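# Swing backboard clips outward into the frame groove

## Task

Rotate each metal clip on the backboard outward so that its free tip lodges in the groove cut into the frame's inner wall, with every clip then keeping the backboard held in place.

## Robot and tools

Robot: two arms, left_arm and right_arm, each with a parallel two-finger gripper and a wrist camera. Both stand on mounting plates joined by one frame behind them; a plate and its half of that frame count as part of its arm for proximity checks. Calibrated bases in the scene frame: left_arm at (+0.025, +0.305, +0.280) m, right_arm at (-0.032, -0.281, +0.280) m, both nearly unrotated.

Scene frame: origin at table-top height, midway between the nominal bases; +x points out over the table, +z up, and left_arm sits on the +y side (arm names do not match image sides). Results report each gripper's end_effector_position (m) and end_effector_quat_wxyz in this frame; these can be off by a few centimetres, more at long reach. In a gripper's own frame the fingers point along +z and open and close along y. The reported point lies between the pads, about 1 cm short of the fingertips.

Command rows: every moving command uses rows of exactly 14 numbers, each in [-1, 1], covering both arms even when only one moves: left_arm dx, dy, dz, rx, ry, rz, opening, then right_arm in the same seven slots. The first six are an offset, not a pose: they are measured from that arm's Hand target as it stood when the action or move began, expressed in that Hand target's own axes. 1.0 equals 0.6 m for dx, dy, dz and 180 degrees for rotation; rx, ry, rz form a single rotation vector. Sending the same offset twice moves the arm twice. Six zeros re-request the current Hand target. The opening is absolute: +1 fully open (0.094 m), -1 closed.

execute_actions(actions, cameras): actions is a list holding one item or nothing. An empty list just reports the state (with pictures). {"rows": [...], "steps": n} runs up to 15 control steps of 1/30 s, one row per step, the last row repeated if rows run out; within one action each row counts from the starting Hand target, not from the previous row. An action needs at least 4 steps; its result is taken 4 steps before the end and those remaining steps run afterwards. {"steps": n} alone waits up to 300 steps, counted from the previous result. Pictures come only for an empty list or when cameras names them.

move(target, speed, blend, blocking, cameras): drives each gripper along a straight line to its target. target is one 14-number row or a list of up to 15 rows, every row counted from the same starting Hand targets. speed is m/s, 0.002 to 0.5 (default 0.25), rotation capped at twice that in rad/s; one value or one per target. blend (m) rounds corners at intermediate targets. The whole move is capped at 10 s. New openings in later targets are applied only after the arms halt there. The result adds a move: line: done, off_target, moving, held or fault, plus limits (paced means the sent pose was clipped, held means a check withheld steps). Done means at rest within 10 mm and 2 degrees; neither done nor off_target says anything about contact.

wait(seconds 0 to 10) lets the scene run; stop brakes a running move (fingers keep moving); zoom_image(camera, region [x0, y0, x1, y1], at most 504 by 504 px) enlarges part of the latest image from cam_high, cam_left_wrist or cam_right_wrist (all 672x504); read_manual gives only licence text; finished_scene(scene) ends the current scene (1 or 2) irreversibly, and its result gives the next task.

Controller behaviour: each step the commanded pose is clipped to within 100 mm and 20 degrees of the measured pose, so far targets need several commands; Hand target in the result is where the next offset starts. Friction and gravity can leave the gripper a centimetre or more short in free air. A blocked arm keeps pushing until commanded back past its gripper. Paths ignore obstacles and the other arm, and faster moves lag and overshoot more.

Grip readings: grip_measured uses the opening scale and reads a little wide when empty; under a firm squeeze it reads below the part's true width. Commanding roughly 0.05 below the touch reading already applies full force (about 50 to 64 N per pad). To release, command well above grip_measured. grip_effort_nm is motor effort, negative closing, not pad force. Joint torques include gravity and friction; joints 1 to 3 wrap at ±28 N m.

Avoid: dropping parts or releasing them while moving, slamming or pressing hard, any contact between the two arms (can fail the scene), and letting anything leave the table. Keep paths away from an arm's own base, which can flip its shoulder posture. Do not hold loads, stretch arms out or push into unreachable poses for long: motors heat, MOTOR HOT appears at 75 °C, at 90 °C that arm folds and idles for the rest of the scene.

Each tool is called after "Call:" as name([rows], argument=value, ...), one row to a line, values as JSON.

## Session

Call:
execute_actions(actions=[], cameras=["all"])

Scene clock: 0.00 s of 6600.00 s.
left_arm: end_effector_position=(+0.1515, -0.0197, +0.2933) grip_measured=+1.000 grip_effort_nm=n/a end_effector_quat_wxyz=(+0.180, +0.628, +0.684, -0.327) | right_arm: end_effector_position=(+0.2788, -0.5966, +0.3966) grip_measured=+1.000 grip_effort_nm=n/a end_effector_quat_wxyz=(+0.170, +0.865, +0.462, -0.099)
Joint positions: left_arm=[-0.91 1.663 0.632 0.002 0.551 0.401 0.094] | right_arm=[-0.614 1.981 1.718 -1.052 0.319 1.453 0.094]
Joint velocities: within noise
Joint torques (N m): no reading
Motor temperatures (°C): left_arm=[27 34 27 30 23 27 26] | right_arm=[23 37 30 28 23 24 25]
Heat: left arm: 34 °C; right arm: 37 °C.
Hand target: left_arm +0.1519, -0.0226, +0.2980; +0.184, +0.628, +0.679, -0.332 | right_arm +0.2765, -0.5971, +0.3981; +0.170, +0.864, +0.462, -0.105
camera_calibration:
cam_left_wrist: T_world_to_cam=[[-0.97366, 0.00357014, 0.227975, 0.0815795], [-0.0667594, 0.951592, -0.300025, 0.159475], [-0.218011, -0.307342, -0.926289, 0.382225], [0, 0, 0, 1]] pos_world=[0.173406, -0.0345723, 0.3833]
cam_right_wrist: T_world_to_cam=[[-0.835207, 0.510457, -0.204605, 0.619567], [0.498544, 0.859845, 0.110096, 0.367302], [0.232128, -0.0100522, -0.972633, 0.400534], [0, 0, 0, 1]] pos_world=[0.241375, -0.628058, 0.475901]

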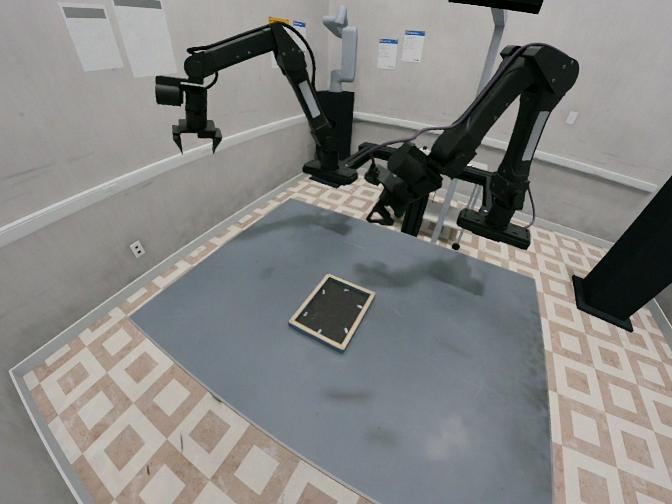

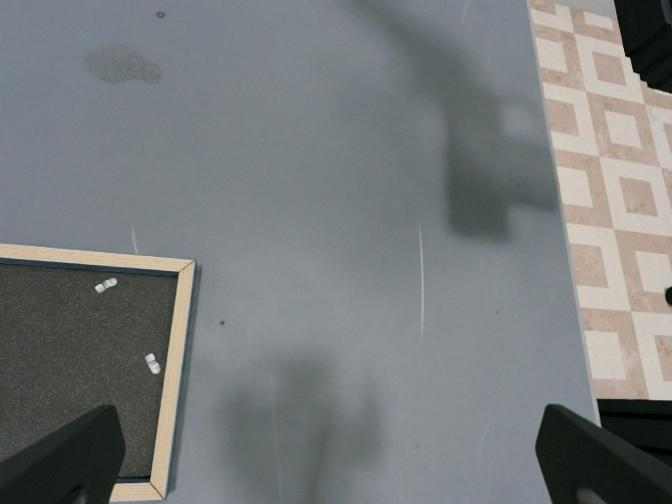

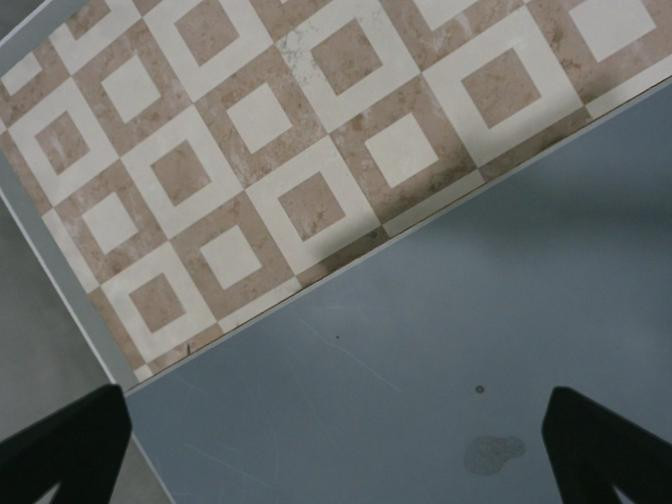

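Call:
zoom_image(camera="cam_high", region=[270, 260, 390, 360])

Call:
zoom_image(camera="cam_left_wrist", region=[0, 230, 240, 504])

Scaled by 4.200 from the camera's 672x504 image, which has a finer 960x720 frame.

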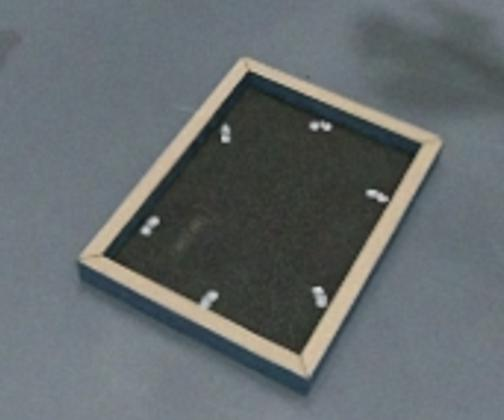

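Scaled by 1.839 from the camera's 672x504 image, which has a finer 960x720 frame.

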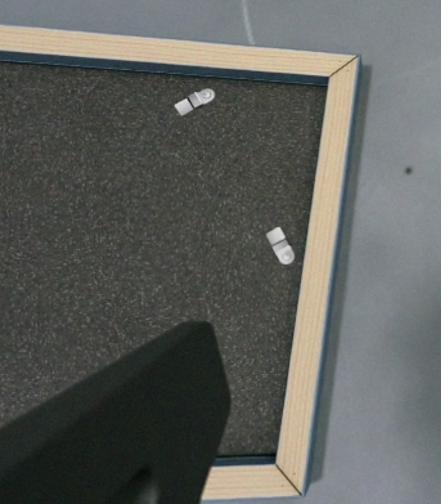

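Call:
move(target=[0.0475,0.2282,0.1145,-0.2350,0.1343,-0.4414,-0.6,0,0,0,0,0,0,1], speed=0.3, cameras=["cam_left_wrist"])

Scene clock: 4.53 s of 6600.00 s.
left_arm: end_effector_position=(+0.2656, -0.0501, +0.2017) grip_measured=-0.597 grip_effort_nm=-0.115 end_effector_quat_wxyz=(-0.002, +0.020, +1.000, -0.006) | right_arm: end_effector_position=(+0.2788, -0.5966, +0.3966) grip_measured=+1.000 grip_effort_nm=-0.032 end_effector_quat_wxyz=(+0.170, +0.865, +0.462, -0.099)
Joint positions: left_arm=[-0.955 2.384 1.599 -0.78 -0.003 -0.936 0.019] | right_arm=[-0.614 1.981 1.718 -1.052 0.319 1.453 0.094]
Joint velocities: within noise
Joint torques (N m): left_arm=[0.12 -10.69 6.71 0.12 -0.12 -0.12] | right_arm=[-0.1 -10.51 6.98 0.46 0.25 -0.02]
Motor temperatures (°C): left_arm=[27 35 27 30 23 27 26] | right_arm=[23 39 30 28 23 24 24]
Heat: left arm: 35 °C; right arm: 39 °C.
Hand target: left_arm +0.2701, -0.0500, +0.2002; +0.001, +0.013, +1.000, +0.000 | right_arm +0.2765, -0.5971, +0.3981; +0.170, +0.864, +0.462, -0.105
Off the commanded pose: left_arm 0.005 m, 1 deg | right_arm 0.003 m, 1 deg.
Kept back: nothing.
move: done
camera_calibration:
cam_left_wrist: T_world_to_cam=[[-0.0364712, -0.99913, 0.0202256, -0.0435423], [-0.909062, 0.0415759, 0.414582, 0.202523], [-0.415062, -0.003266, -0.909787, 0.377152], [0, 0, 0, 1]] pos_world=[0.339059, -0.0506927, 0.260046]
Images, in order (width x height): cam_left_wrist 672x504.

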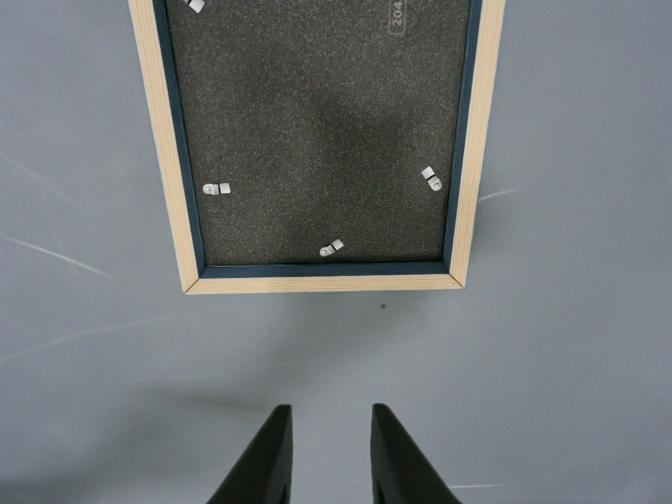

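Call:
move(target=[-0.15,0.0,0,0,0,0,-0.6,0,0,0,0,0,0,1], speed=0.12, cameras=["cam_left_wrist","cam_high"])

Scene clock: 6.90 s of 6600.00 s.
left_arm: end_effector_position=(+0.3580, -0.0514, +0.2023) grip_measured=-0.597 grip_effort_nm=-0.120 end_effector_quat_wxyz=(+0.000, +0.008, +1.000, -0.005) | right_arm: end_effector_position=(+0.2788, -0.5966, +0.3966) grip_measured=+1.000 grip_effort_nm=-0.032 end_effector_quat_wxyz=(+0.170, +0.865, +0.462, -0.099)
Joint positions: left_arm=[-0.8 2.612 2.043 -0.996 -0.006 -0.805 0.019] | right_arm=[-0.614 1.981 1.718 -1.052 0.319 1.453 0.094]
Joint velocities: within noise
Joint torques (N m): left_arm=[-0.35 -12.31 7.28 0.09 -0.1 0.03] | right_arm=[0.01 -10.48 6.87 0.43 0.29 -0.04]
Motor temperatures (°C): left_arm=[27 35 28 30 23 27 26] | right_arm=[23 40 30 28 23 24 24]
Heat: left arm: 35 °C; right arm: 40 °C.
Hand target: left_arm +0.3600, -0.0524, +0.2003; +0.001, +0.013, +1.000, +0.000 | right_arm +0.2765, -0.5971, +0.3981; +0.170, +0.864, +0.462, -0.105
Off the commanded pose: left_arm 0.003 m, 1 deg | right_arm 0.003 m, 1 deg.
Kept back: nothing.
move: done
camera_calibration:
cam_left_wrist: T_world_to_cam=[[-0.0120925, -0.999777, 0.0173232, -0.0496929], [-0.910641, 0.0181671, 0.4128, 0.286023], [-0.413022, -0.0107834, -0.910657, 0.415075], [0, 0, 0, 1]] pos_world=[0.431298, -0.0504021, 0.260782]
Images, in order (width x height): cam_high 672x504, cam_left_wrist 672x504.

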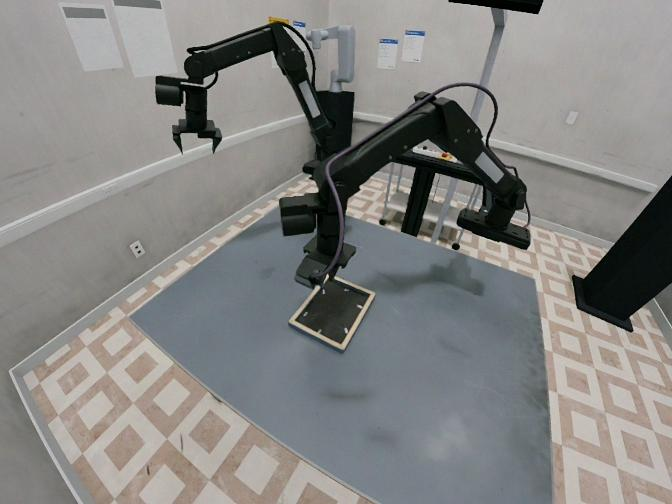

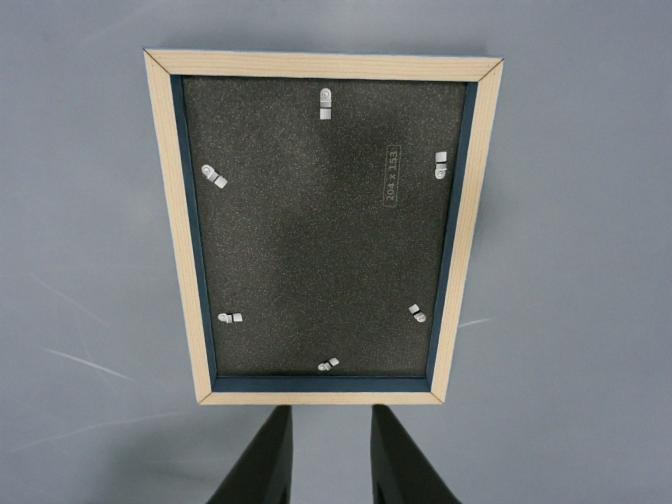

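Call:
move(target=[0.1967,0.0075,0.253,0,0,0,-0.57,0,0,0,0,0,0,1], speed=0.15, cameras=["cam_left_wrist"])

Scene clock: 10.07 s of 6600.00 s.
left_arm: end_effector_position=(+0.2429, -0.0480, +0.0536) grip_measured=-0.573 grip_effort_nm=0.168 end_effector_quat_wxyz=(-0.002, +0.017, +1.000, -0.003) | right_arm: end_effector_position=(+0.2788, -0.5966, +0.3966) grip_measured=+1.000 grip_effort_nm=-0.037 end_effector_quat_wxyz=(+0.170, +0.865, +0.462, -0.099)
Joint positions: left_arm=[-0.994 2.737 1.571 -0.404 -0.006 -0.98 0.02] | right_arm=[-0.614 1.981 1.718 -1.052 0.319 1.453 0.094]
Joint velocities: within noise
Joint torques (N m): left_arm=[-0.21 -11.58 2.91 0.32 -0.1 -0.12] | right_arm=[-0.06 -10.47 7.04 0.46 0.29 -0.04]
Motor temperatures (°C): left_arm=[27 37 28 30 23 27 26] | right_arm=[23 41 31 28 23 24 24]
Heat: left arm: 37 °C; right arm: 41 °C.
Hand target: left_arm +0.2423, -0.0447, +0.0483; +0.001, +0.013, +1.000, +0.000 | right_arm +0.2765, -0.5971, +0.3981; +0.170, +0.864, +0.462, -0.105
Off the commanded pose: left_arm 0.006 m, 1 deg | right_arm 0.003 m, 1 deg.
Kept back: nothing.
move: done
camera_calibration:
cam_left_wrist: T_world_to_cam=[[-0.0315583, -0.999401, 0.0142096, -0.0401839], [-0.908865, 0.0346092, 0.415652, 0.242772], [-0.415895, 0.000202616, -0.909413, 0.233328], [0, 0, 0, 1]] pos_world=[0.316419, -0.0486093, 0.111854]
Images, in order (width x height): cam_left_wrist 672x504.

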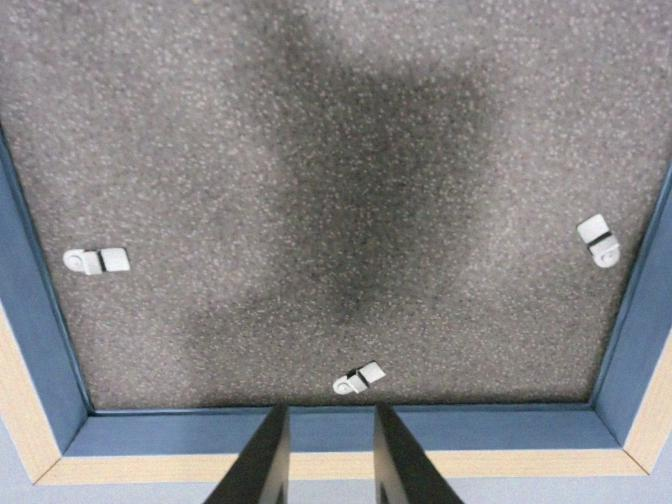

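Call:
move(target=[-0.006,0.0,0.03,0,0,0,-0.57,0,0,0,0,0,0,1], speed=0.08, cameras=["cam_left_wrist"])

Call:
zoom_image(camera="cam_left_wrist", region=[200, 280, 500, 504])

Scene clock: 11.40 s of 6600.00 s.
left_arm: end_effector_position=(+0.2391, -0.0424, +0.0340) grip_measured=-0.573 grip_effort_nm=0.164 end_effector_quat_wxyz=(-0.007, +0.017, +1.000, +0.004) | right_arm: end_effector_position=(+0.2788, -0.5966, +0.3966) grip_measured=+1.000 grip_effort_nm=-0.032 end_effector_quat_wxyz=(+0.170, +0.865, +0.462, -0.099)
Joint positions: left_arm=[-0.994 2.793 1.588 -0.383 -0.006 -0.98 0.02] | right_arm=[-0.614 1.981 1.718 -1.052 0.319 1.453 0.094]
Joint velocities: within noise
Joint torques (N m): left_arm=[0.39 -11.17 4.59 0.29 -0.1 -0.06] | right_arm=[0.02 -10.48 6.99 0.46 0.27 -0.01]
Motor temperatures (°C): left_arm=[27 37 28 30 23 27 26] | right_arm=[23 42 31 28 23 24 24]
Heat: left arm: 37 °C; right arm: 42 °C.
Hand target: left_arm +0.2460, -0.0449, +0.0305; +0.001, +0.013, +1.000, +0.000 | right_arm +0.2765, -0.5971, +0.3981; +0.170, +0.864, +0.462, -0.105
Off the commanded pose: left_arm 0.008 m, 1 deg | right_arm 0.003 m, 1 deg.
Kept back: nothing.
move: done
camera_calibration:
cam_left_wrist: T_world_to_cam=[[-0.0309652, -0.99952, -0.000397765, -0.034067], [-0.904988, 0.0278676, 0.424524, 0.245751], [-0.424309, 0.0135055, -0.905417, 0.216378], [0, 0, 0, 1]] pos_world=[0.313157, -0.0438215, 0.0915715]
Images, in order (width x height): cam_left_wrist 672x504.

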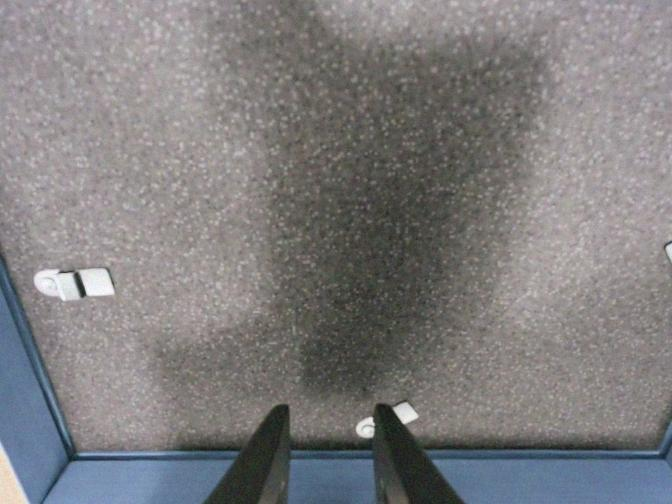

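Scaled by 1.680 from the camera's 672x504 image, which has a finer 960x720 frame.

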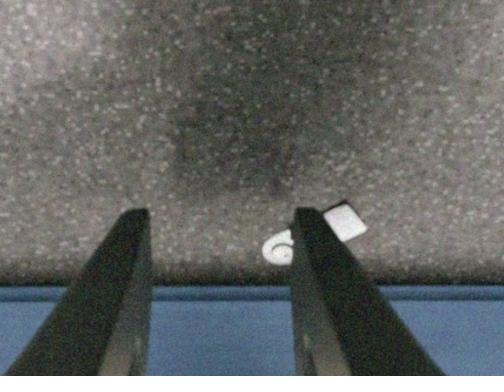

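Call:
move(target=[-0.0067,-0.0118,0.0,0,0,0,-0.57,0,0,0,0,0,0,1], speed=0.08, cameras=["cam_left_wrist"])

Call:
zoom_image(camera="cam_left_wrist", region=[200, 280, 500, 504])

Scene clock: 12.53 s of 6600.00 s.
left_arm: end_effector_position=(+0.2474, -0.0557, +0.0352) grip_measured=-0.573 grip_effort_nm=0.164 end_effector_quat_wxyz=(+0.001, +0.017, +1.000, -0.008) | right_arm: end_effector_position=(+0.2788, -0.5966, +0.3966) grip_measured=+1.000 grip_effort_nm=-0.032 end_effector_quat_wxyz=(+0.170, +0.865, +0.462, -0.099)
Joint positions: left_arm=[-0.994 2.809 1.638 -0.388 -0.006 -0.98 0.02] | right_arm=[-0.614 1.981 1.718 -1.052 0.319 1.453 0.094]
Joint velocities: within noise
Joint torques (N m): left_arm=[0.24 -11.1 4.79 0.09 -0.1 -0.06] | right_arm=[0.01 -10.52 6.95 0.46 0.31 -0.03]
Motor temperatures (°C): left_arm=[27 37 28 30 23 27 26] | right_arm=[23 42 31 28 23 24 24]
Heat: left arm: 37 °C; right arm: 42 °C.
Hand target: left_arm +0.2498, -0.0520, +0.0304; +0.001, +0.013, +1.000, +0.000 | right_arm +0.2765, -0.5971, +0.3981; +0.170, +0.864, +0.462, -0.105
Off the commanded pose: left_arm 0.006 m, 1 deg | right_arm 0.003 m, 1 deg.
Kept back: nothing.
move: done
camera_calibration:
cam_left_wrist: T_world_to_cam=[[-0.0307579, -0.999238, 0.0240477, -0.0480288], [-0.911472, 0.0379141, 0.409611, 0.255829], [-0.41021, -0.00932008, -0.911943, 0.216631], [0, 0, 0, 1]] pos_world=[0.320568, -0.0556727, 0.0939196]
Images, in order (width x height): cam_left_wrist 672x504.

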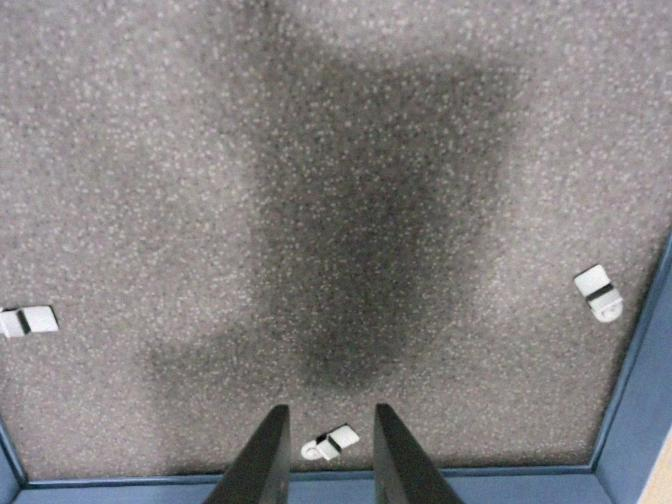

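Scaled by 1.680 from the camera's 672x504 image, which has a finer 960x720 frame.

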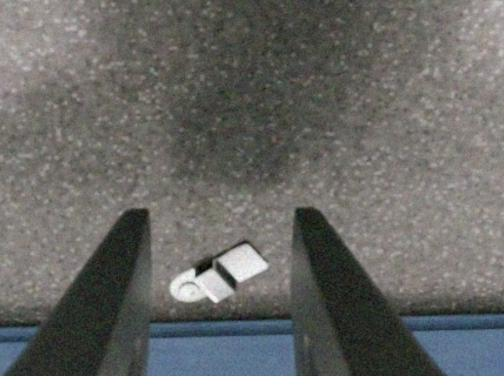

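Call:
move(target=[0.008,0.0128,0.008,0,0,0,-0.57,0,0,0,0,0,0,1], speed=0.08, cameras=["cam_left_wrist"])

Call:
zoom_image(camera="cam_left_wrist", region=[200, 280, 500, 504])

Scene clock: 13.53 s of 6600.00 s.
left_arm: end_effector_position=(+0.2446, -0.0512, +0.0324) grip_measured=-0.573 grip_effort_nm=0.164 end_effector_quat_wxyz=(-0.001, +0.017, +1.000, -0.006) | right_arm: end_effector_position=(+0.2788, -0.5966, +0.3966) grip_measured=+1.000 grip_effort_nm=-0.037 end_effector_quat_wxyz=(+0.170, +0.865, +0.462, -0.099)
Joint positions: left_arm=[-0.994 2.809 1.62 -0.376 -0.006 -0.98 0.02] | right_arm=[-0.614 1.981 1.718 -1.052 0.319 1.453 0.094]
Joint velocities: within noise
Joint torques (N m): left_arm=[0.32 -11.47 2.58 0.32 -0.09 -0.06] | right_arm=[-0.03 -10.58 6.94 0.45 0.29 -0.03]
Motor temperatures (°C): left_arm=[27 37 28 30 23 27 26] | right_arm=[23 42 31 28 23 24 24]
Heat: left arm: 37 °C; right arm: 42 °C.
Hand target: left_arm +0.2451, -0.0441, +0.0255; +0.000, +0.013, +1.000, +0.000 | right_arm +0.2765, -0.5971, +0.3981; +0.170, +0.864, +0.462, -0.105
Off the commanded pose: left_arm 0.010 m, 1 deg | right_arm 0.003 m, 1 deg.
Kept back: nothing.
move: done
camera_calibration:
cam_left_wrist: T_world_to_cam=[[-0.030771, -0.999352, 0.0186512, -0.0433733], [-0.91006, 0.0357283, 0.412933, 0.253626], [-0.413332, -0.00426731, -0.91057, 0.213969], [0, 0, 0, 1]] pos_world=[0.317921, -0.0514938, 0.0909124]
Images, in order (width x height): cam_left_wrist 672x504.

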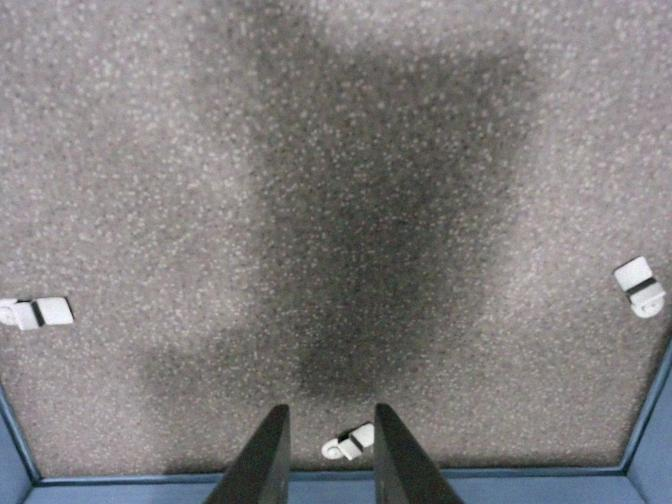

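Scaled by 1.680 from the camera's 672x504 image, which has a finer 960x720 frame.

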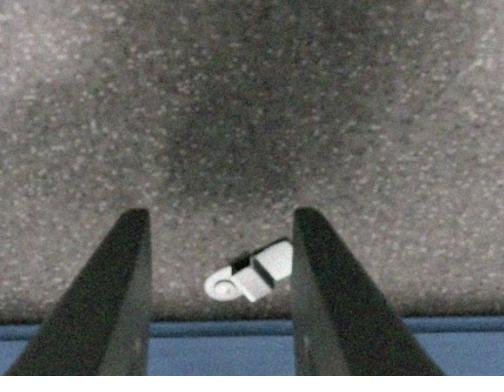

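Call:
move(target=[-0.001,0.002,0.014,0,0,0,-0.57,0,0,0,0,0,0,1], speed=0.08, cameras=["cam_left_wrist"])

Call:
zoom_image(camera="cam_left_wrist", region=[200, 280, 500, 504])

Scene clock: 14.50 s of 6600.00 s.
left_arm: end_effector_position=(+0.2442, -0.0472, +0.0241) grip_measured=-0.573 grip_effort_nm=0.164 end_effector_quat_wxyz=(-0.002, +0.015, +1.000, -0.004) | right_arm: end_effector_position=(+0.2788, -0.5966, +0.3966) grip_measured=+1.000 grip_effort_nm=-0.032 end_effector_quat_wxyz=(+0.170, +0.865, +0.462, -0.099)
Joint positions: left_arm=[-0.99 2.83 1.62 -0.359 -0.006 -0.98 0.02] | right_arm=[-0.614 1.981 1.718 -1.052 0.319 1.453 0.094]
Joint velocities: within noise
Joint torques (N m): left_arm=[0.2 -10.99 3.37 0.31 -0.1 -0.03] | right_arm=[-0.02 -10.4 6.98 0.46 0.3 -0.01]
Motor temperatures (°C): left_arm=[27 37 28 30 23 27 26] | right_arm=[23 43 31 28 23 24 24]
Heat: left arm: 37 °C; right arm: 43 °C.
Hand target: left_arm +0.2458, -0.0430, +0.0172; +0.001, +0.013, +1.000, +0.000 | right_arm +0.2765, -0.5971, +0.3981; +0.170, +0.864, +0.462, -0.105
Off the commanded pose: left_arm 0.008 m, 1 deg | right_arm 0.003 m, 1 deg.
Kept back: nothing.
move: done
camera_calibration:
cam_left_wrist: T_world_to_cam=[[-0.0262138, -0.999542, 0.015117, -0.0402629], [-0.909269, 0.0301245, 0.415117, 0.256057], [-0.415382, -0.00286358, -0.909642, 0.206783], [0, 0, 0, 1]] pos_world=[0.317663, -0.0473659, 0.0824139]
Images, in order (width x height): cam_left_wrist 672x504.

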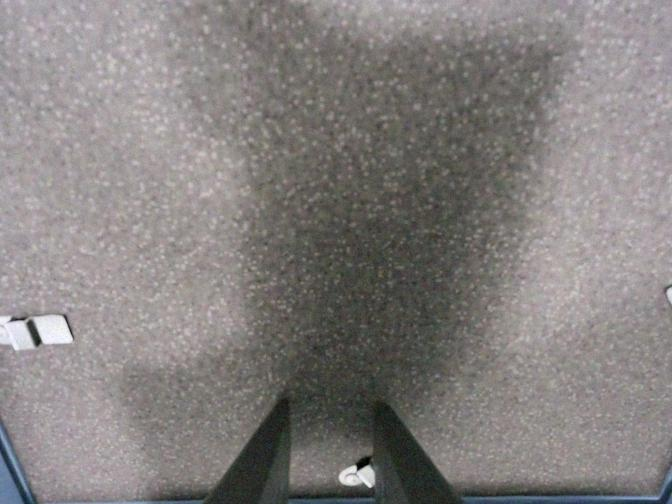

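Scaled by 1.680 from the camera's 672x504 image, which has a finer 960x720 frame.

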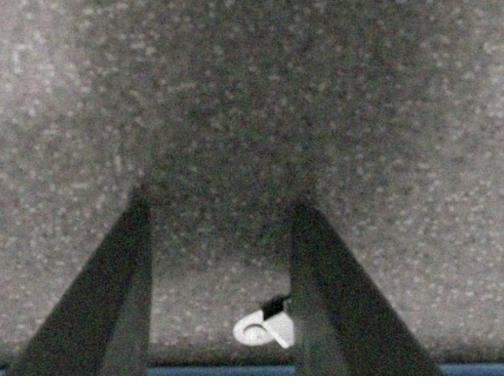

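Call:
move(target=[0.0363,-0.002,0.003,0,0,0,-0.57,0,0,0,0,0,0,1], speed=0.08, cameras=["cam_left_wrist"])

Call:
zoom_image(camera="cam_left_wrist", region=[200, 280, 500, 504])

Scene clock: 15.50 s of 6600.00 s.
left_arm: end_effector_position=(+0.2402, -0.0479, +0.0231) grip_measured=-0.573 grip_effort_nm=0.159 end_effector_quat_wxyz=(+0.018, +0.011, +1.000, -0.002) | right_arm: end_effector_position=(+0.2788, -0.5966, +0.3966) grip_measured=+1.000 grip_effort_nm=-0.037 end_effector_quat_wxyz=(+0.170, +0.865, +0.462, -0.099)
Joint positions: left_arm=[-1.014 2.822 1.588 -0.32 -0.042 -1.011 0.02] | right_arm=[-0.614 1.981 1.718 -1.052 0.319 1.453 0.094]
Joint velocities: within noise
Joint torques (N m): left_arm=[-1.51 -11.59 1.4 0.36 0.28 -0.14] | right_arm=[0.02 -10.59 6.86 0.44 0.27 -0.02]
Motor temperatures (°C): left_arm=[27 37 28 30 23 27 26] | right_arm=[23 43 31 28 23 24 24]
Heat: left arm: 37 °C; right arm: 43 °C.
Hand target: left_arm +0.2241, -0.0437, +0.0154; +0.001, +0.013, +1.000, +0.000 | right_arm +0.2765, -0.5971, +0.3981; +0.170, +0.864, +0.462, -0.105
Off the commanded pose: left_arm 0.018 m, 2 deg | right_arm 0.003 m, 1 deg.
Kept back: nothing.
move: off_target (left_arm)
camera_calibration:
cam_left_wrist: T_world_to_cam=[[-0.0195461, -0.999758, 0.0100997, -0.0425106], [-0.924833, 0.0219175, 0.379741, 0.256985], [-0.379871, -0.00191804, -0.925038, 0.196091], [0, 0, 0, 1]] pos_world=[0.311326, -0.0477566, 0.084233]
Images, in order (width x height): cam_left_wrist 672x504.

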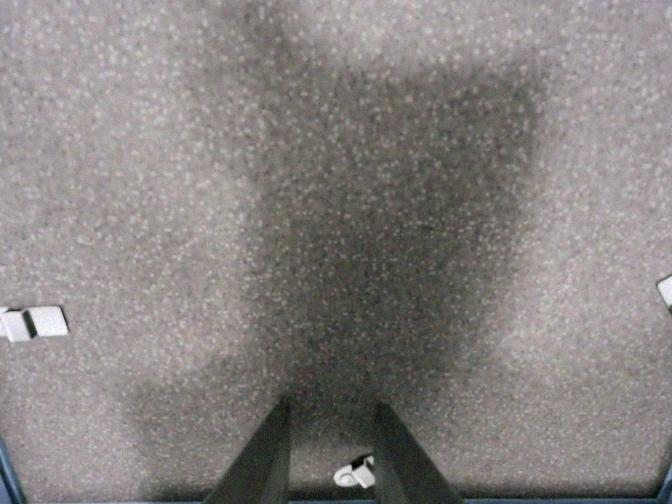

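Scaled by 1.680 from the camera's 672x504 image, which has a finer 960x720 frame.

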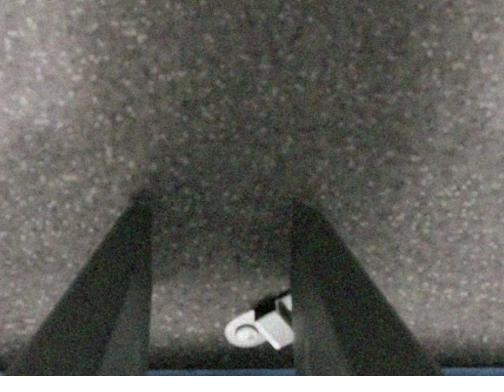

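Call:
move(target=[0.0,0.0,-0.01,0,0,0,-0.57,0,0,0,0,0,0,1], speed=0.05, cameras=["cam_left_wrist"])

Call:
zoom_image(camera="cam_left_wrist", region=[200, 280, 500, 504])

Scene clock: 16.43 s of 6600.00 s.
left_arm: end_effector_position=(+0.2397, -0.0477, +0.0233) grip_measured=-0.573 grip_effort_nm=0.159 end_effector_quat_wxyz=(+0.019, +0.009, +1.000, -0.005) | right_arm: end_effector_position=(+0.2788, -0.5966, +0.3966) grip_measured=+1.000 grip_effort_nm=-0.037 end_effector_quat_wxyz=(+0.170, +0.865, +0.462, -0.099)
Joint positions: left_arm=[-1.015 2.817 1.575 -0.305 -0.042 -1.015 0.02] | right_arm=[-0.614 1.981 1.718 -1.052 0.319 1.453 0.094]
Joint velocities: within noise
Joint torques (N m): left_arm=[-1.47 -12.72 1.47 0.19 0.28 -0.13] | right_arm=[-0.01 -10.41 6.97 0.43 0.29 -0.03]
Motor temperatures (°C): left_arm=[27 38 28 30 23 27 26] | right_arm=[23 43 31 28 23 24 24]
Heat: left arm: 38 °C; right arm: 43 °C.
Hand target: left_arm +0.2240, -0.0436, +0.0213; +0.001, +0.013, +1.000, +0.000 | right_arm +0.2765, -0.5971, +0.3981; +0.170, +0.864, +0.462, -0.105
Off the commanded pose: left_arm 0.016 m, 2 deg | right_arm 0.003 m, 1 deg.
Kept back: nothing.
move: off_target (left_arm)
camera_calibration:
cam_left_wrist: T_world_to_cam=[[-0.0160713, -0.999741, 0.0160997, -0.0433773], [-0.926227, 0.0209508, 0.376382, 0.256861], [-0.376622, -0.00886301, -0.926324, 0.195064], [0, 0, 0, 1]] pos_world=[0.31068, -0.0470187, 0.0847131]
Images, in order (width x height): cam_left_wrist 672x504.

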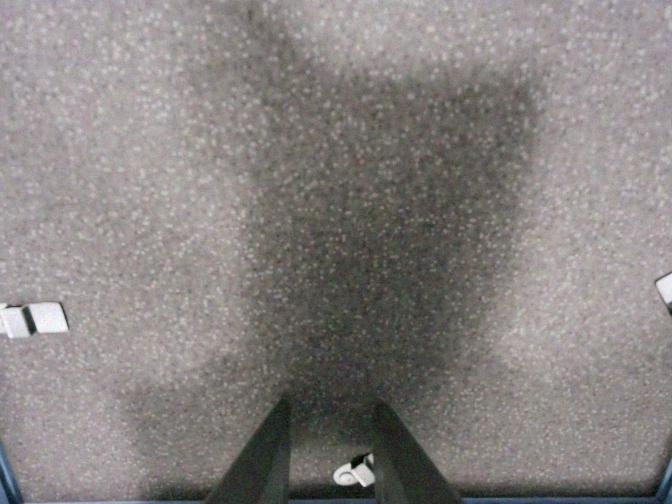

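Scaled by 1.680 from the camera's 672x504 image, which has a finer 960x720 frame.

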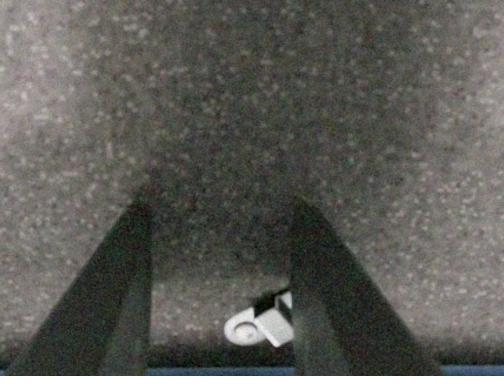

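Call:
move(target=[0.02,0.0,-0.001,0,0,0,-0.57,0,0,0,0,0,0,1], speed=0.1, cameras=["cam_left_wrist"])

Call:
zoom_image(camera="cam_left_wrist", region=[200, 280, 500, 504])

Scene clock: 17.47 s of 6600.00 s.
left_arm: end_effector_position=(+0.2285, -0.0505, +0.0235) grip_measured=-0.573 grip_effort_nm=0.159 end_effector_quat_wxyz=(+0.023, +0.010, +1.000, -0.009) | right_arm: end_effector_position=(+0.2788, -0.5966, +0.3966) grip_measured=+1.000 grip_effort_nm=-0.037 end_effector_quat_wxyz=(+0.170, +0.865, +0.462, -0.099)
Joint positions: left_arm=[-1.043 2.804 1.54 -0.272 -0.043 -1.042 0.02] | right_arm=[-0.614 1.981 1.718 -1.052 0.319 1.453 0.094]
Joint velocities: within noise
Joint torques (N m): left_arm=[-1.33 -12.71 1.33 0.1 0.3 -0.11] | right_arm=[0.03 -10.5 7.08 0.42 0.29 -0.03]
Motor temperatures (°C): left_arm=[27 38 28 30 23 27 26] | right_arm=[23 43 31 28 23 24 24]
Heat: left arm: 38 °C; right arm: 43 °C.
Hand target: left_arm +0.2120, -0.0434, +0.0220; +0.001, +0.013, +1.000, +0.000 | right_arm +0.2765, -0.5971, +0.3981; +0.170, +0.864, +0.462, -0.105
Off the commanded pose: left_arm 0.018 m, 3 deg | right_arm 0.003 m, 1 deg.
Kept back: nothing.
move: off_target (left_arm)
camera_calibration:
cam_left_wrist: T_world_to_cam=[[-0.0175652, -0.99952, 0.0255194, -0.0461892], [-0.92857, 0.0257718, 0.370262, 0.247335], [-0.370742, -0.0171928, -0.928577, 0.189228], [0, 0, 0, 1]] pos_world=[0.299011, -0.0492879, 0.0853128]
Images, in order (width x height): cam_left_wrist 672x504.

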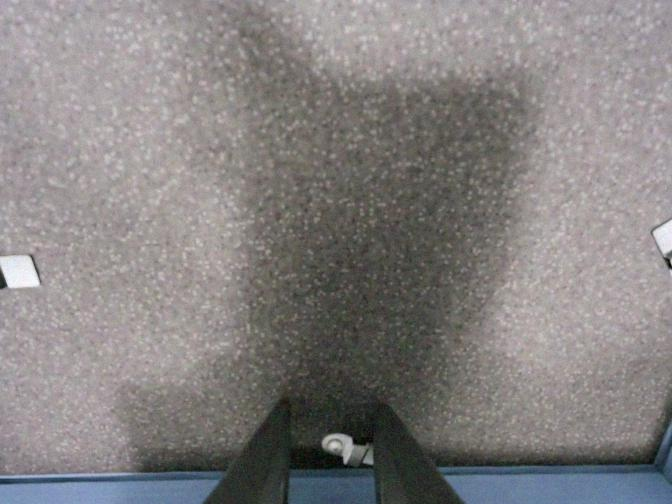

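Scaled by 1.680 from the camera's 672x504 image, which has a finer 960x720 frame.

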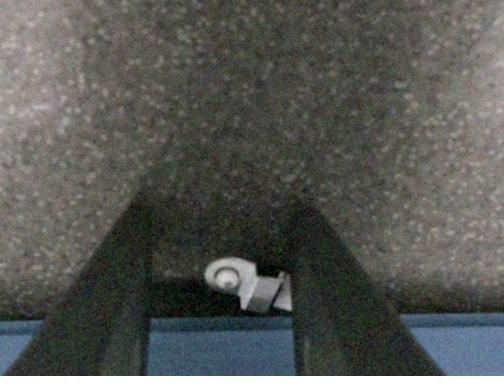

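Call:
move(target=[0.014,0.003,-0.001,0,0,0,-0.57,0,0,0,0,0,0,1], speed=0.1, cameras=["cam_left_wrist"])

Call:
zoom_image(camera="cam_left_wrist", region=[200, 280, 500, 504])

Scene clock: 18.40 s of 6600.00 s.
left_arm: end_effector_position=(+0.2201, -0.0484, +0.0234) grip_measured=-0.573 grip_effort_nm=0.159 end_effector_quat_wxyz=(+0.022, +0.010, +1.000, -0.009) | right_arm: end_effector_position=(+0.2788, -0.5966, +0.3966) grip_measured=+1.000 grip_effort_nm=-0.037 end_effector_quat_wxyz=(+0.170, +0.865, +0.462, -0.099)
Joint positions: left_arm=[-1.058 2.793 1.506 -0.25 -0.043 -1.057 0.02] | right_arm=[-0.614 1.981 1.718 -1.052 0.319 1.453 0.094]
Joint velocities: within noise
Joint torques (N m): left_arm=[-1.33 -12.7 1.26 0.08 0.3 -0.11] | right_arm=[0.01 -10.58 6.95 0.44 0.3 -0.03]
Motor temperatures (°C): left_arm=[27 38 28 30 23 27 26] | right_arm=[23 43 31 28 23 24 24]
Heat: left arm: 38 °C; right arm: 43 °C.
Hand target: left_arm +0.2038, -0.0414, +0.0225; +0.001, +0.013, +1.000, +0.000 | right_arm +0.2765, -0.5971, +0.3981; +0.170, +0.864, +0.462, -0.105
Off the commanded pose: left_arm 0.018 m, 3 deg | right_arm 0.003 m, 1 deg.
Kept back: nothing.
move: off_target (left_arm)
camera_calibration:
cam_left_wrist: T_world_to_cam=[[-0.0179602, -0.999509, 0.0256888, -0.0441023], [-0.928373, 0.0262101, 0.370725, 0.239476], [-0.371216, -0.0171905, -0.928387, 0.186164], [0, 0, 0, 1]] pos_world=[0.290638, -0.047157, 0.0851853]
Images, in order (width x height): cam_left_wrist 672x504.

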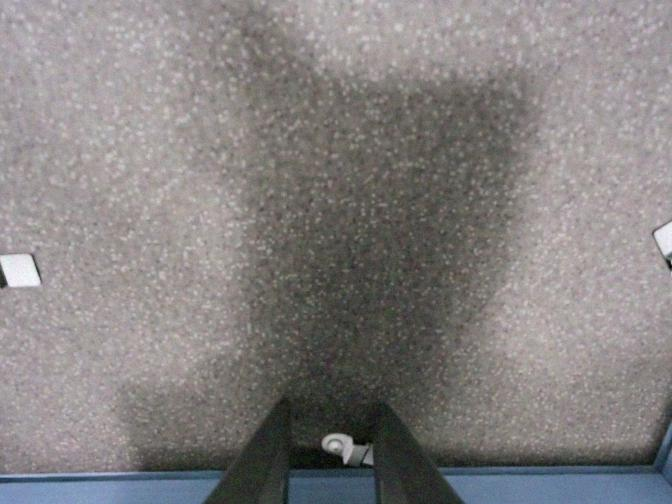

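Scaled by 1.680 from the camera's 672x504 image, which has a finer 960x720 frame.

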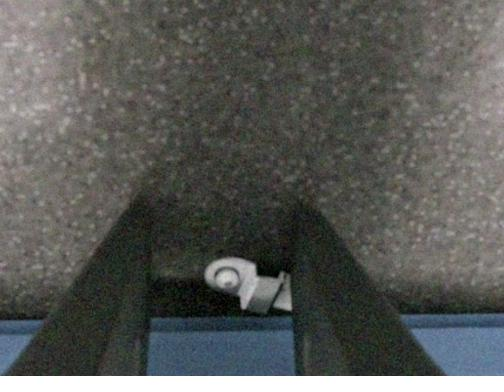

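Call:
move(target=[-0.036,-0.001,-0.003,0,0,0,-0.57,0,0,0,0,0,0,1], speed=0.1, cameras=["cam_left_wrist"])

Call:
zoom_image(camera="cam_left_wrist", region=[200, 280, 500, 504])

Scene clock: 20.20 s of 6600.00 s.
left_arm: end_effector_position=(+0.2243, -0.0420, +0.0254) grip_measured=-0.573 grip_effort_nm=0.154 end_effector_quat_wxyz=(+0.004, +0.010, +1.000, -0.002) | right_arm: end_effector_position=(+0.2788, -0.5966, +0.3966) grip_measured=+1.000 grip_effort_nm=-0.042 end_effector_quat_wxyz=(+0.170, +0.865, +0.462, -0.099)
Joint positions: left_arm=[-1.03 2.793 1.525 -0.298 -0.018 -1.031 0.02] | right_arm=[-0.614 1.981 1.718 -1.052 0.319 1.453 0.094]
Joint velocities: within noise
Joint torques (N m): left_arm=[0.03 -11.45 4.23 0.1 0.02 0.02] | right_arm=[-0.08 -10.45 6.97 0.42 0.3 -0.01]
Motor temperatures (°C): left_arm=[27 38 28 30 23 27 26] | right_arm=[23 44 31 28 23 24 24]
Heat: left arm: 38 °C; right arm: 44 °C.
Hand target: left_arm +0.2252, -0.0425, +0.0243; +0.000, +0.013, +1.000, +0.000 | right_arm +0.2765, -0.5971, +0.3981; +0.170, +0.864, +0.462, -0.105
Off the commanded pose: left_arm 0.002 m, 1 deg | right_arm 0.003 m, 1 deg.
Kept back: nothing.
move: done
camera_calibration:
cam_left_wrist: T_world_to_cam=[[-0.01634, -0.9998, 0.0115629, -0.037692], [-0.914276, 0.0196218, 0.404616, 0.238238], [-0.404762, -0.00396027, -0.914413, 0.197468], [0, 0, 0, 1]] pos_world=[0.297127, -0.0415771, 0.0846078]
Images, in order (width x height): cam_left_wrist 672x504.

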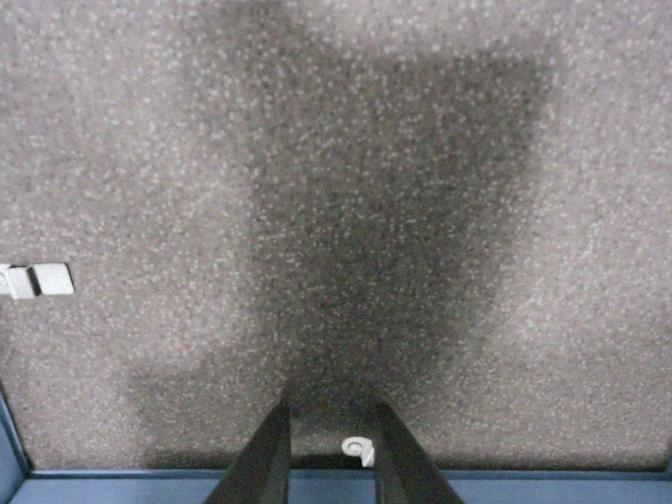

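Scaled by 1.680 from the camera's 672x504 image, which has a finer 960x720 frame.

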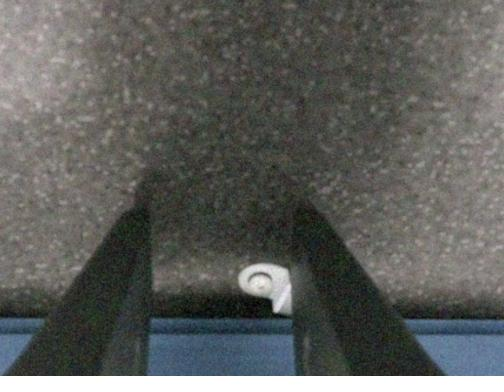

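Call:
move(target=[0.025,-0.001,0.002,0,0,0,-0.57,0,0,0,0,0,0,1], speed=0.12, cameras=["cam_left_wrist"])

Call:
zoom_image(camera="cam_left_wrist", region=[200, 280, 500, 504])

Scene clock: 21.13 s of 6600.00 s.
left_arm: end_effector_position=(+0.2192, -0.0445, +0.0253) grip_measured=-0.573 grip_effort_nm=0.164 end_effector_quat_wxyz=(+0.007, +0.012, +1.000, -0.001) | right_arm: end_effector_position=(+0.2788, -0.5966, +0.3966) grip_measured=+1.000 grip_effort_nm=-0.037 end_effector_quat_wxyz=(+0.170, +0.865, +0.462, -0.099)
Joint positions: left_arm=[-1.047 2.793 1.523 -0.296 -0.024 -1.043 0.02] | right_arm=[-0.614 1.981 1.718 -1.052 0.319 1.453 0.094]
Joint velocities: within noise
Joint torques (N m): left_arm=[-1.22 -12.25 1.66 0.31 0.09 -0.13] | right_arm=[0.02 -10.48 6.95 0.44 0.27 0.01]
Motor temperatures (°C): left_arm=[27 38 28 30 23 27 26] | right_arm=[23 44 31 28 23 24 24]
Heat: left arm: 38 °C; right arm: 44 °C.
Hand target: left_arm +0.2103, -0.0427, +0.0231; +0.001, +0.013, +1.000, +0.000 | right_arm +0.2765, -0.5971, +0.3981; +0.170, +0.864, +0.462, -0.105
Off the commanded pose: left_arm 0.009 m, 1 deg | right_arm 0.003 m, 1 deg.
Kept back: nothing.
move: done
camera_calibration:
cam_left_wrist: T_world_to_cam=[[-0.0209224, -0.999743, 0.00876849, -0.0392335], [-0.916373, 0.0226832, 0.399683, 0.234328], [-0.399779, 0.00032713, -0.916611, 0.194375], [0, 0, 0, 1]] pos_world=[0.291618, -0.0446023, 0.0848533]
Images, in order (width x height): cam_left_wrist 672x504.

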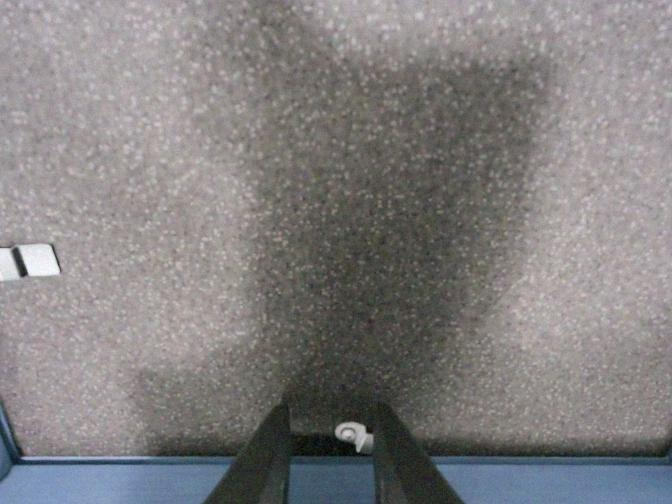

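Scaled by 1.680 from the camera's 672x504 image, which has a finer 960x720 frame.

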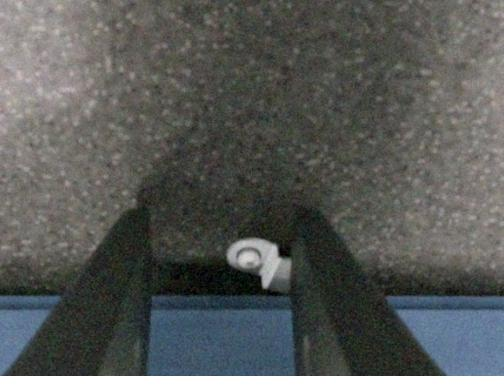

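Call:
move(target=[0.013,0.003,0.0,0,0,0,-0.57,0,0,0,0,0,0,1], speed=0.12, cameras=["cam_left_wrist"])

Call:
zoom_image(camera="cam_left_wrist", region=[200, 280, 500, 504])

Scene clock: 22.07 s of 6600.00 s.
left_arm: end_effector_position=(+0.2188, -0.0442, +0.0251) grip_measured=-0.573 grip_effort_nm=0.154 end_effector_quat_wxyz=(+0.018, +0.009, +1.000, -0.004) | right_arm: end_effector_position=(+0.2788, -0.5966, +0.3966) grip_measured=+1.000 grip_effort_nm=-0.032 end_effector_quat_wxyz=(+0.170, +0.865, +0.462, -0.099)
Joint positions: left_arm=[-1.055 2.785 1.497 -0.262 -0.04 -1.055 0.02] | right_arm=[-0.614 1.981 1.718 -1.052 0.319 1.453 0.094]
Joint velocities: within noise
Joint torques (N m): left_arm=[-1.8 -12.31 1.31 0.21 0.28 -0.16] | right_arm=[-0.12 -10.54 6.99 0.45 0.25 -0.03]
Motor temperatures (°C): left_arm=[27 38 28 30 23 27 26] | right_arm=[23 44 31 28 23 24 24]
Heat: left arm: 38 °C; right arm: 44 °C.
Hand target: left_arm +0.2026, -0.0406, +0.0231; +0.001, +0.013, +1.000, +0.000 | right_arm +0.2765, -0.5971, +0.3981; +0.170, +0.864, +0.462, -0.105
Off the commanded pose: left_arm 0.017 m, 2 deg | right_arm 0.003 m, 1 deg.
Kept back: nothing.
move: off_target (left_arm)
camera_calibration:
cam_left_wrist: T_world_to_cam=[[-0.0161367, -0.99975, 0.0154478, -0.0401787], [-0.925025, 0.020792, 0.379337, 0.236357], [-0.379564, -0.00816833, -0.925129, 0.189534], [0, 0, 0, 1]] pos_world=[0.289928, -0.0435348, 0.0863051]
Images, in order (width x height): cam_left_wrist 672x504.

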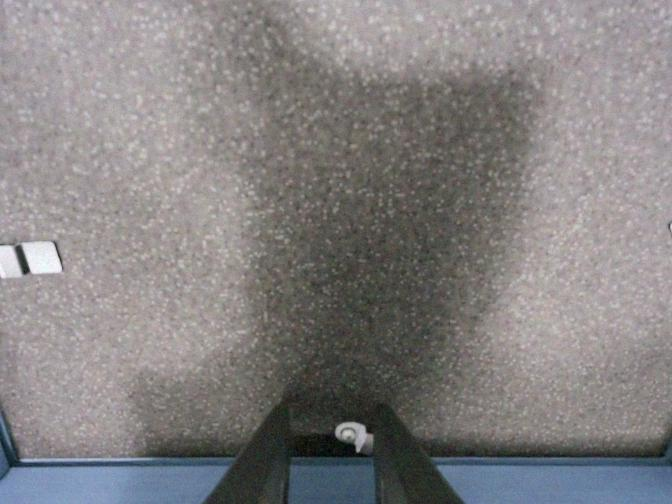

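Scaled by 1.680 from the camera's 672x504 image, which has a finer 960x720 frame.

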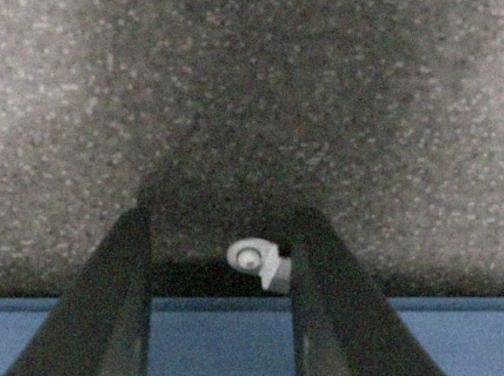

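Call:
move(target=[-0.03,-0.001,-0.045,0,0,0,-0.57,0,0,0,0,0,0,1], speed=0.12, cameras=["cam_left_wrist"])

Call:
zoom_image(camera="cam_left_wrist", region=[200, 280, 500, 504])

Scene clock: 23.53 s of 6600.00 s.
left_arm: end_effector_position=(+0.2185, -0.0400, +0.0399) grip_measured=-0.573 grip_effort_nm=0.164 end_effector_quat_wxyz=(+0.001, +0.010, +1.000, +0.003) | right_arm: end_effector_position=(+0.2788, -0.5966, +0.3966) grip_measured=+1.000 grip_effort_nm=-0.037 end_effector_quat_wxyz=(+0.170, +0.865, +0.462, -0.099)
Joint positions: left_arm=[-1.041 2.743 1.49 -0.327 -0.018 -1.041 0.02] | right_arm=[-0.614 1.981 1.718 -1.052 0.319 1.453 0.094]
Joint velocities: within noise
Joint torques (N m): left_arm=[0.08 -14.89 2.39 0.07 0.03 0.03] | right_arm=[0.01 -10.44 7.06 0.45 0.31 -0.03]
Motor temperatures (°C): left_arm=[27 39 27 30 23 27 26] | right_arm=[23 44 31 28 23 24 24]
Heat: left arm: 39 °C; right arm: 44 °C.
Hand target: left_arm +0.2205, -0.0417, +0.0502; +0.001, +0.013, +1.000, +0.000 | right_arm +0.2765, -0.5971, +0.3981; +0.170, +0.864, +0.462, -0.105
Off the commanded pose: left_arm 0.011 m, 0 deg | right_arm 0.003 m, 1 deg.
Kept back: nothing.
move: off_target (left_arm)
camera_calibration:
cam_left_wrist: T_world_to_cam=[[-0.0172315, -0.999851, 0.000677281, -0.0353376], [-0.911918, 0.0159939, 0.410062, 0.226088], [-0.410011, 0.00644837, -0.912058, 0.209813], [0, 0, 0, 1]] pos_world=[0.291591, -0.0403013, 0.0986756]
Images, in order (width x height): cam_left_wrist 672x504.

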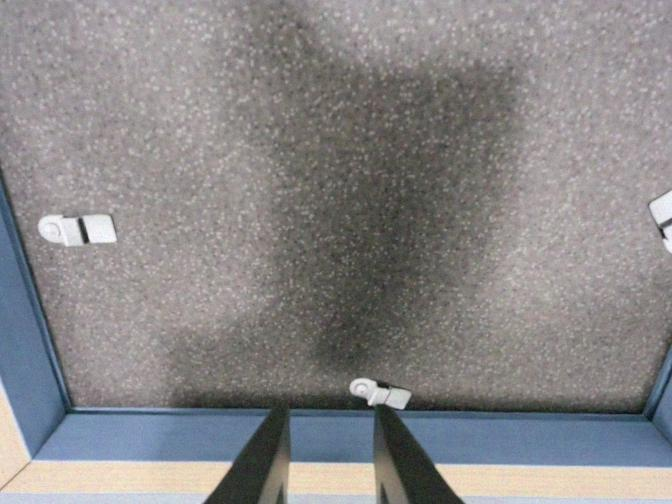

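Scaled by 1.680 from the camera's 672x504 image, which has a finer 960x720 frame.

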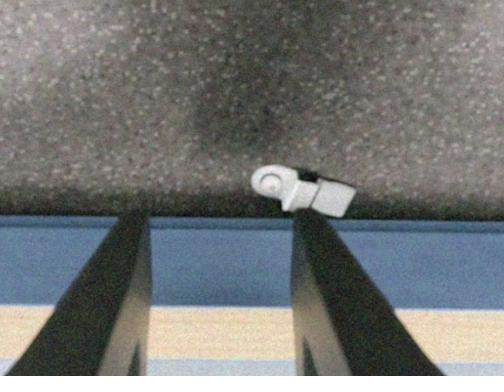

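Call:
move([
  [-0.0142,0.0057,0.022,0,0,0,-0.57,0,0,0,0,0,0,1],
  [-0.0142,0.0057,0.0555,0,0,0,-0.57,0,0,0,0,0,0,1],
], speed=0.08, cameras=["cam_left_wrist"])

Call:
zoom_image(camera="cam_left_wrist", region=[200, 280, 500, 504])

Scene clock: 25.10 s of 6600.00 s.
left_arm: end_effector_position=(+0.2285, -0.0381, +0.0236) grip_measured=-0.572 grip_effort_nm=0.149 end_effector_quat_wxyz=(+0.001, +0.009, +1.000, +0.001) | right_arm: end_effector_position=(+0.2788, -0.5966, +0.3966) grip_measured=+1.000 grip_effort_nm=-0.027 end_effector_quat_wxyz=(+0.170, +0.865, +0.462, -0.099)
Joint positions: left_arm=[-1.015 2.801 1.534 -0.308 -0.016 -1.017 0.02] | right_arm=[-0.614 1.981 1.718 -1.052 0.319 1.453 0.094]
Joint velocities: within noise
Joint torques (N m): left_arm=[-0.08 -10.28 4.01 0.29 0.01 0.03] | right_arm=[-0.12 -10.55 6.93 0.44 0.26 -0.02]
Motor temperatures (°C): left_arm=[27 39 27 29 23 27 26] | right_arm=[23 45 31 28 23 24 24]
Heat: left arm: 39 °C; right arm: 45 °C.
Hand target: left_arm +0.2291, -0.0386, +0.0169; +0.001, +0.013, +1.000, +0.000 | right_arm +0.2765, -0.5971, +0.3981; +0.170, +0.864, +0.462, -0.105
Off the commanded pose: left_arm 0.007 m, 0 deg | right_arm 0.003 m, 1 deg.
Kept back: nothing.
move: done
camera_calibration:
cam_left_wrist: T_world_to_cam=[[-0.015644, -0.999863, 0.00536068, -0.033802], [-0.911706, 0.0164656, 0.410514, 0.24184], [-0.410546, 0.00153474, -0.911838, 0.198956], [0, 0, 0, 1]] pos_world=[0.301639, -0.0380847, 0.082318]
Images, in order (width x height): cam_left_wrist 672x504.

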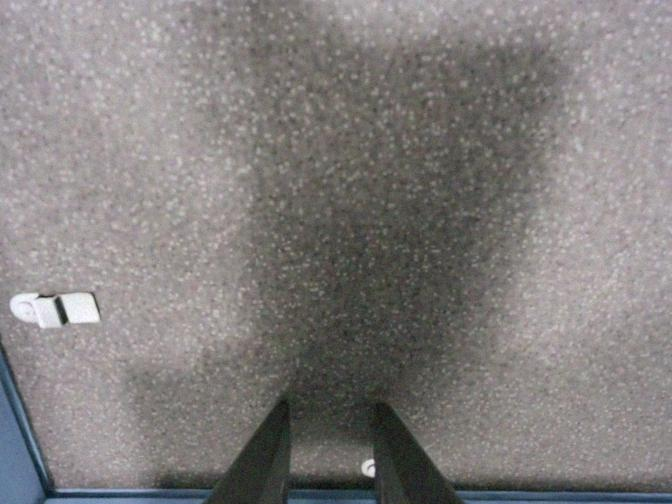

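Scaled by 1.680 from the camera's 672x504 image, which has a finer 960x720 frame.

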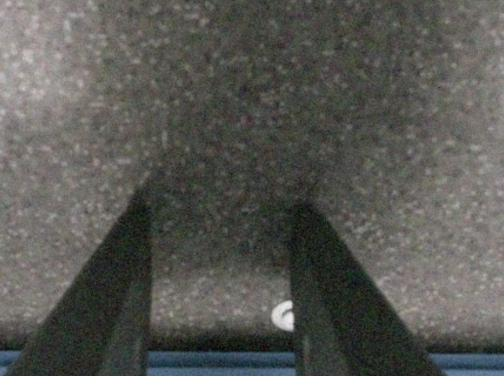

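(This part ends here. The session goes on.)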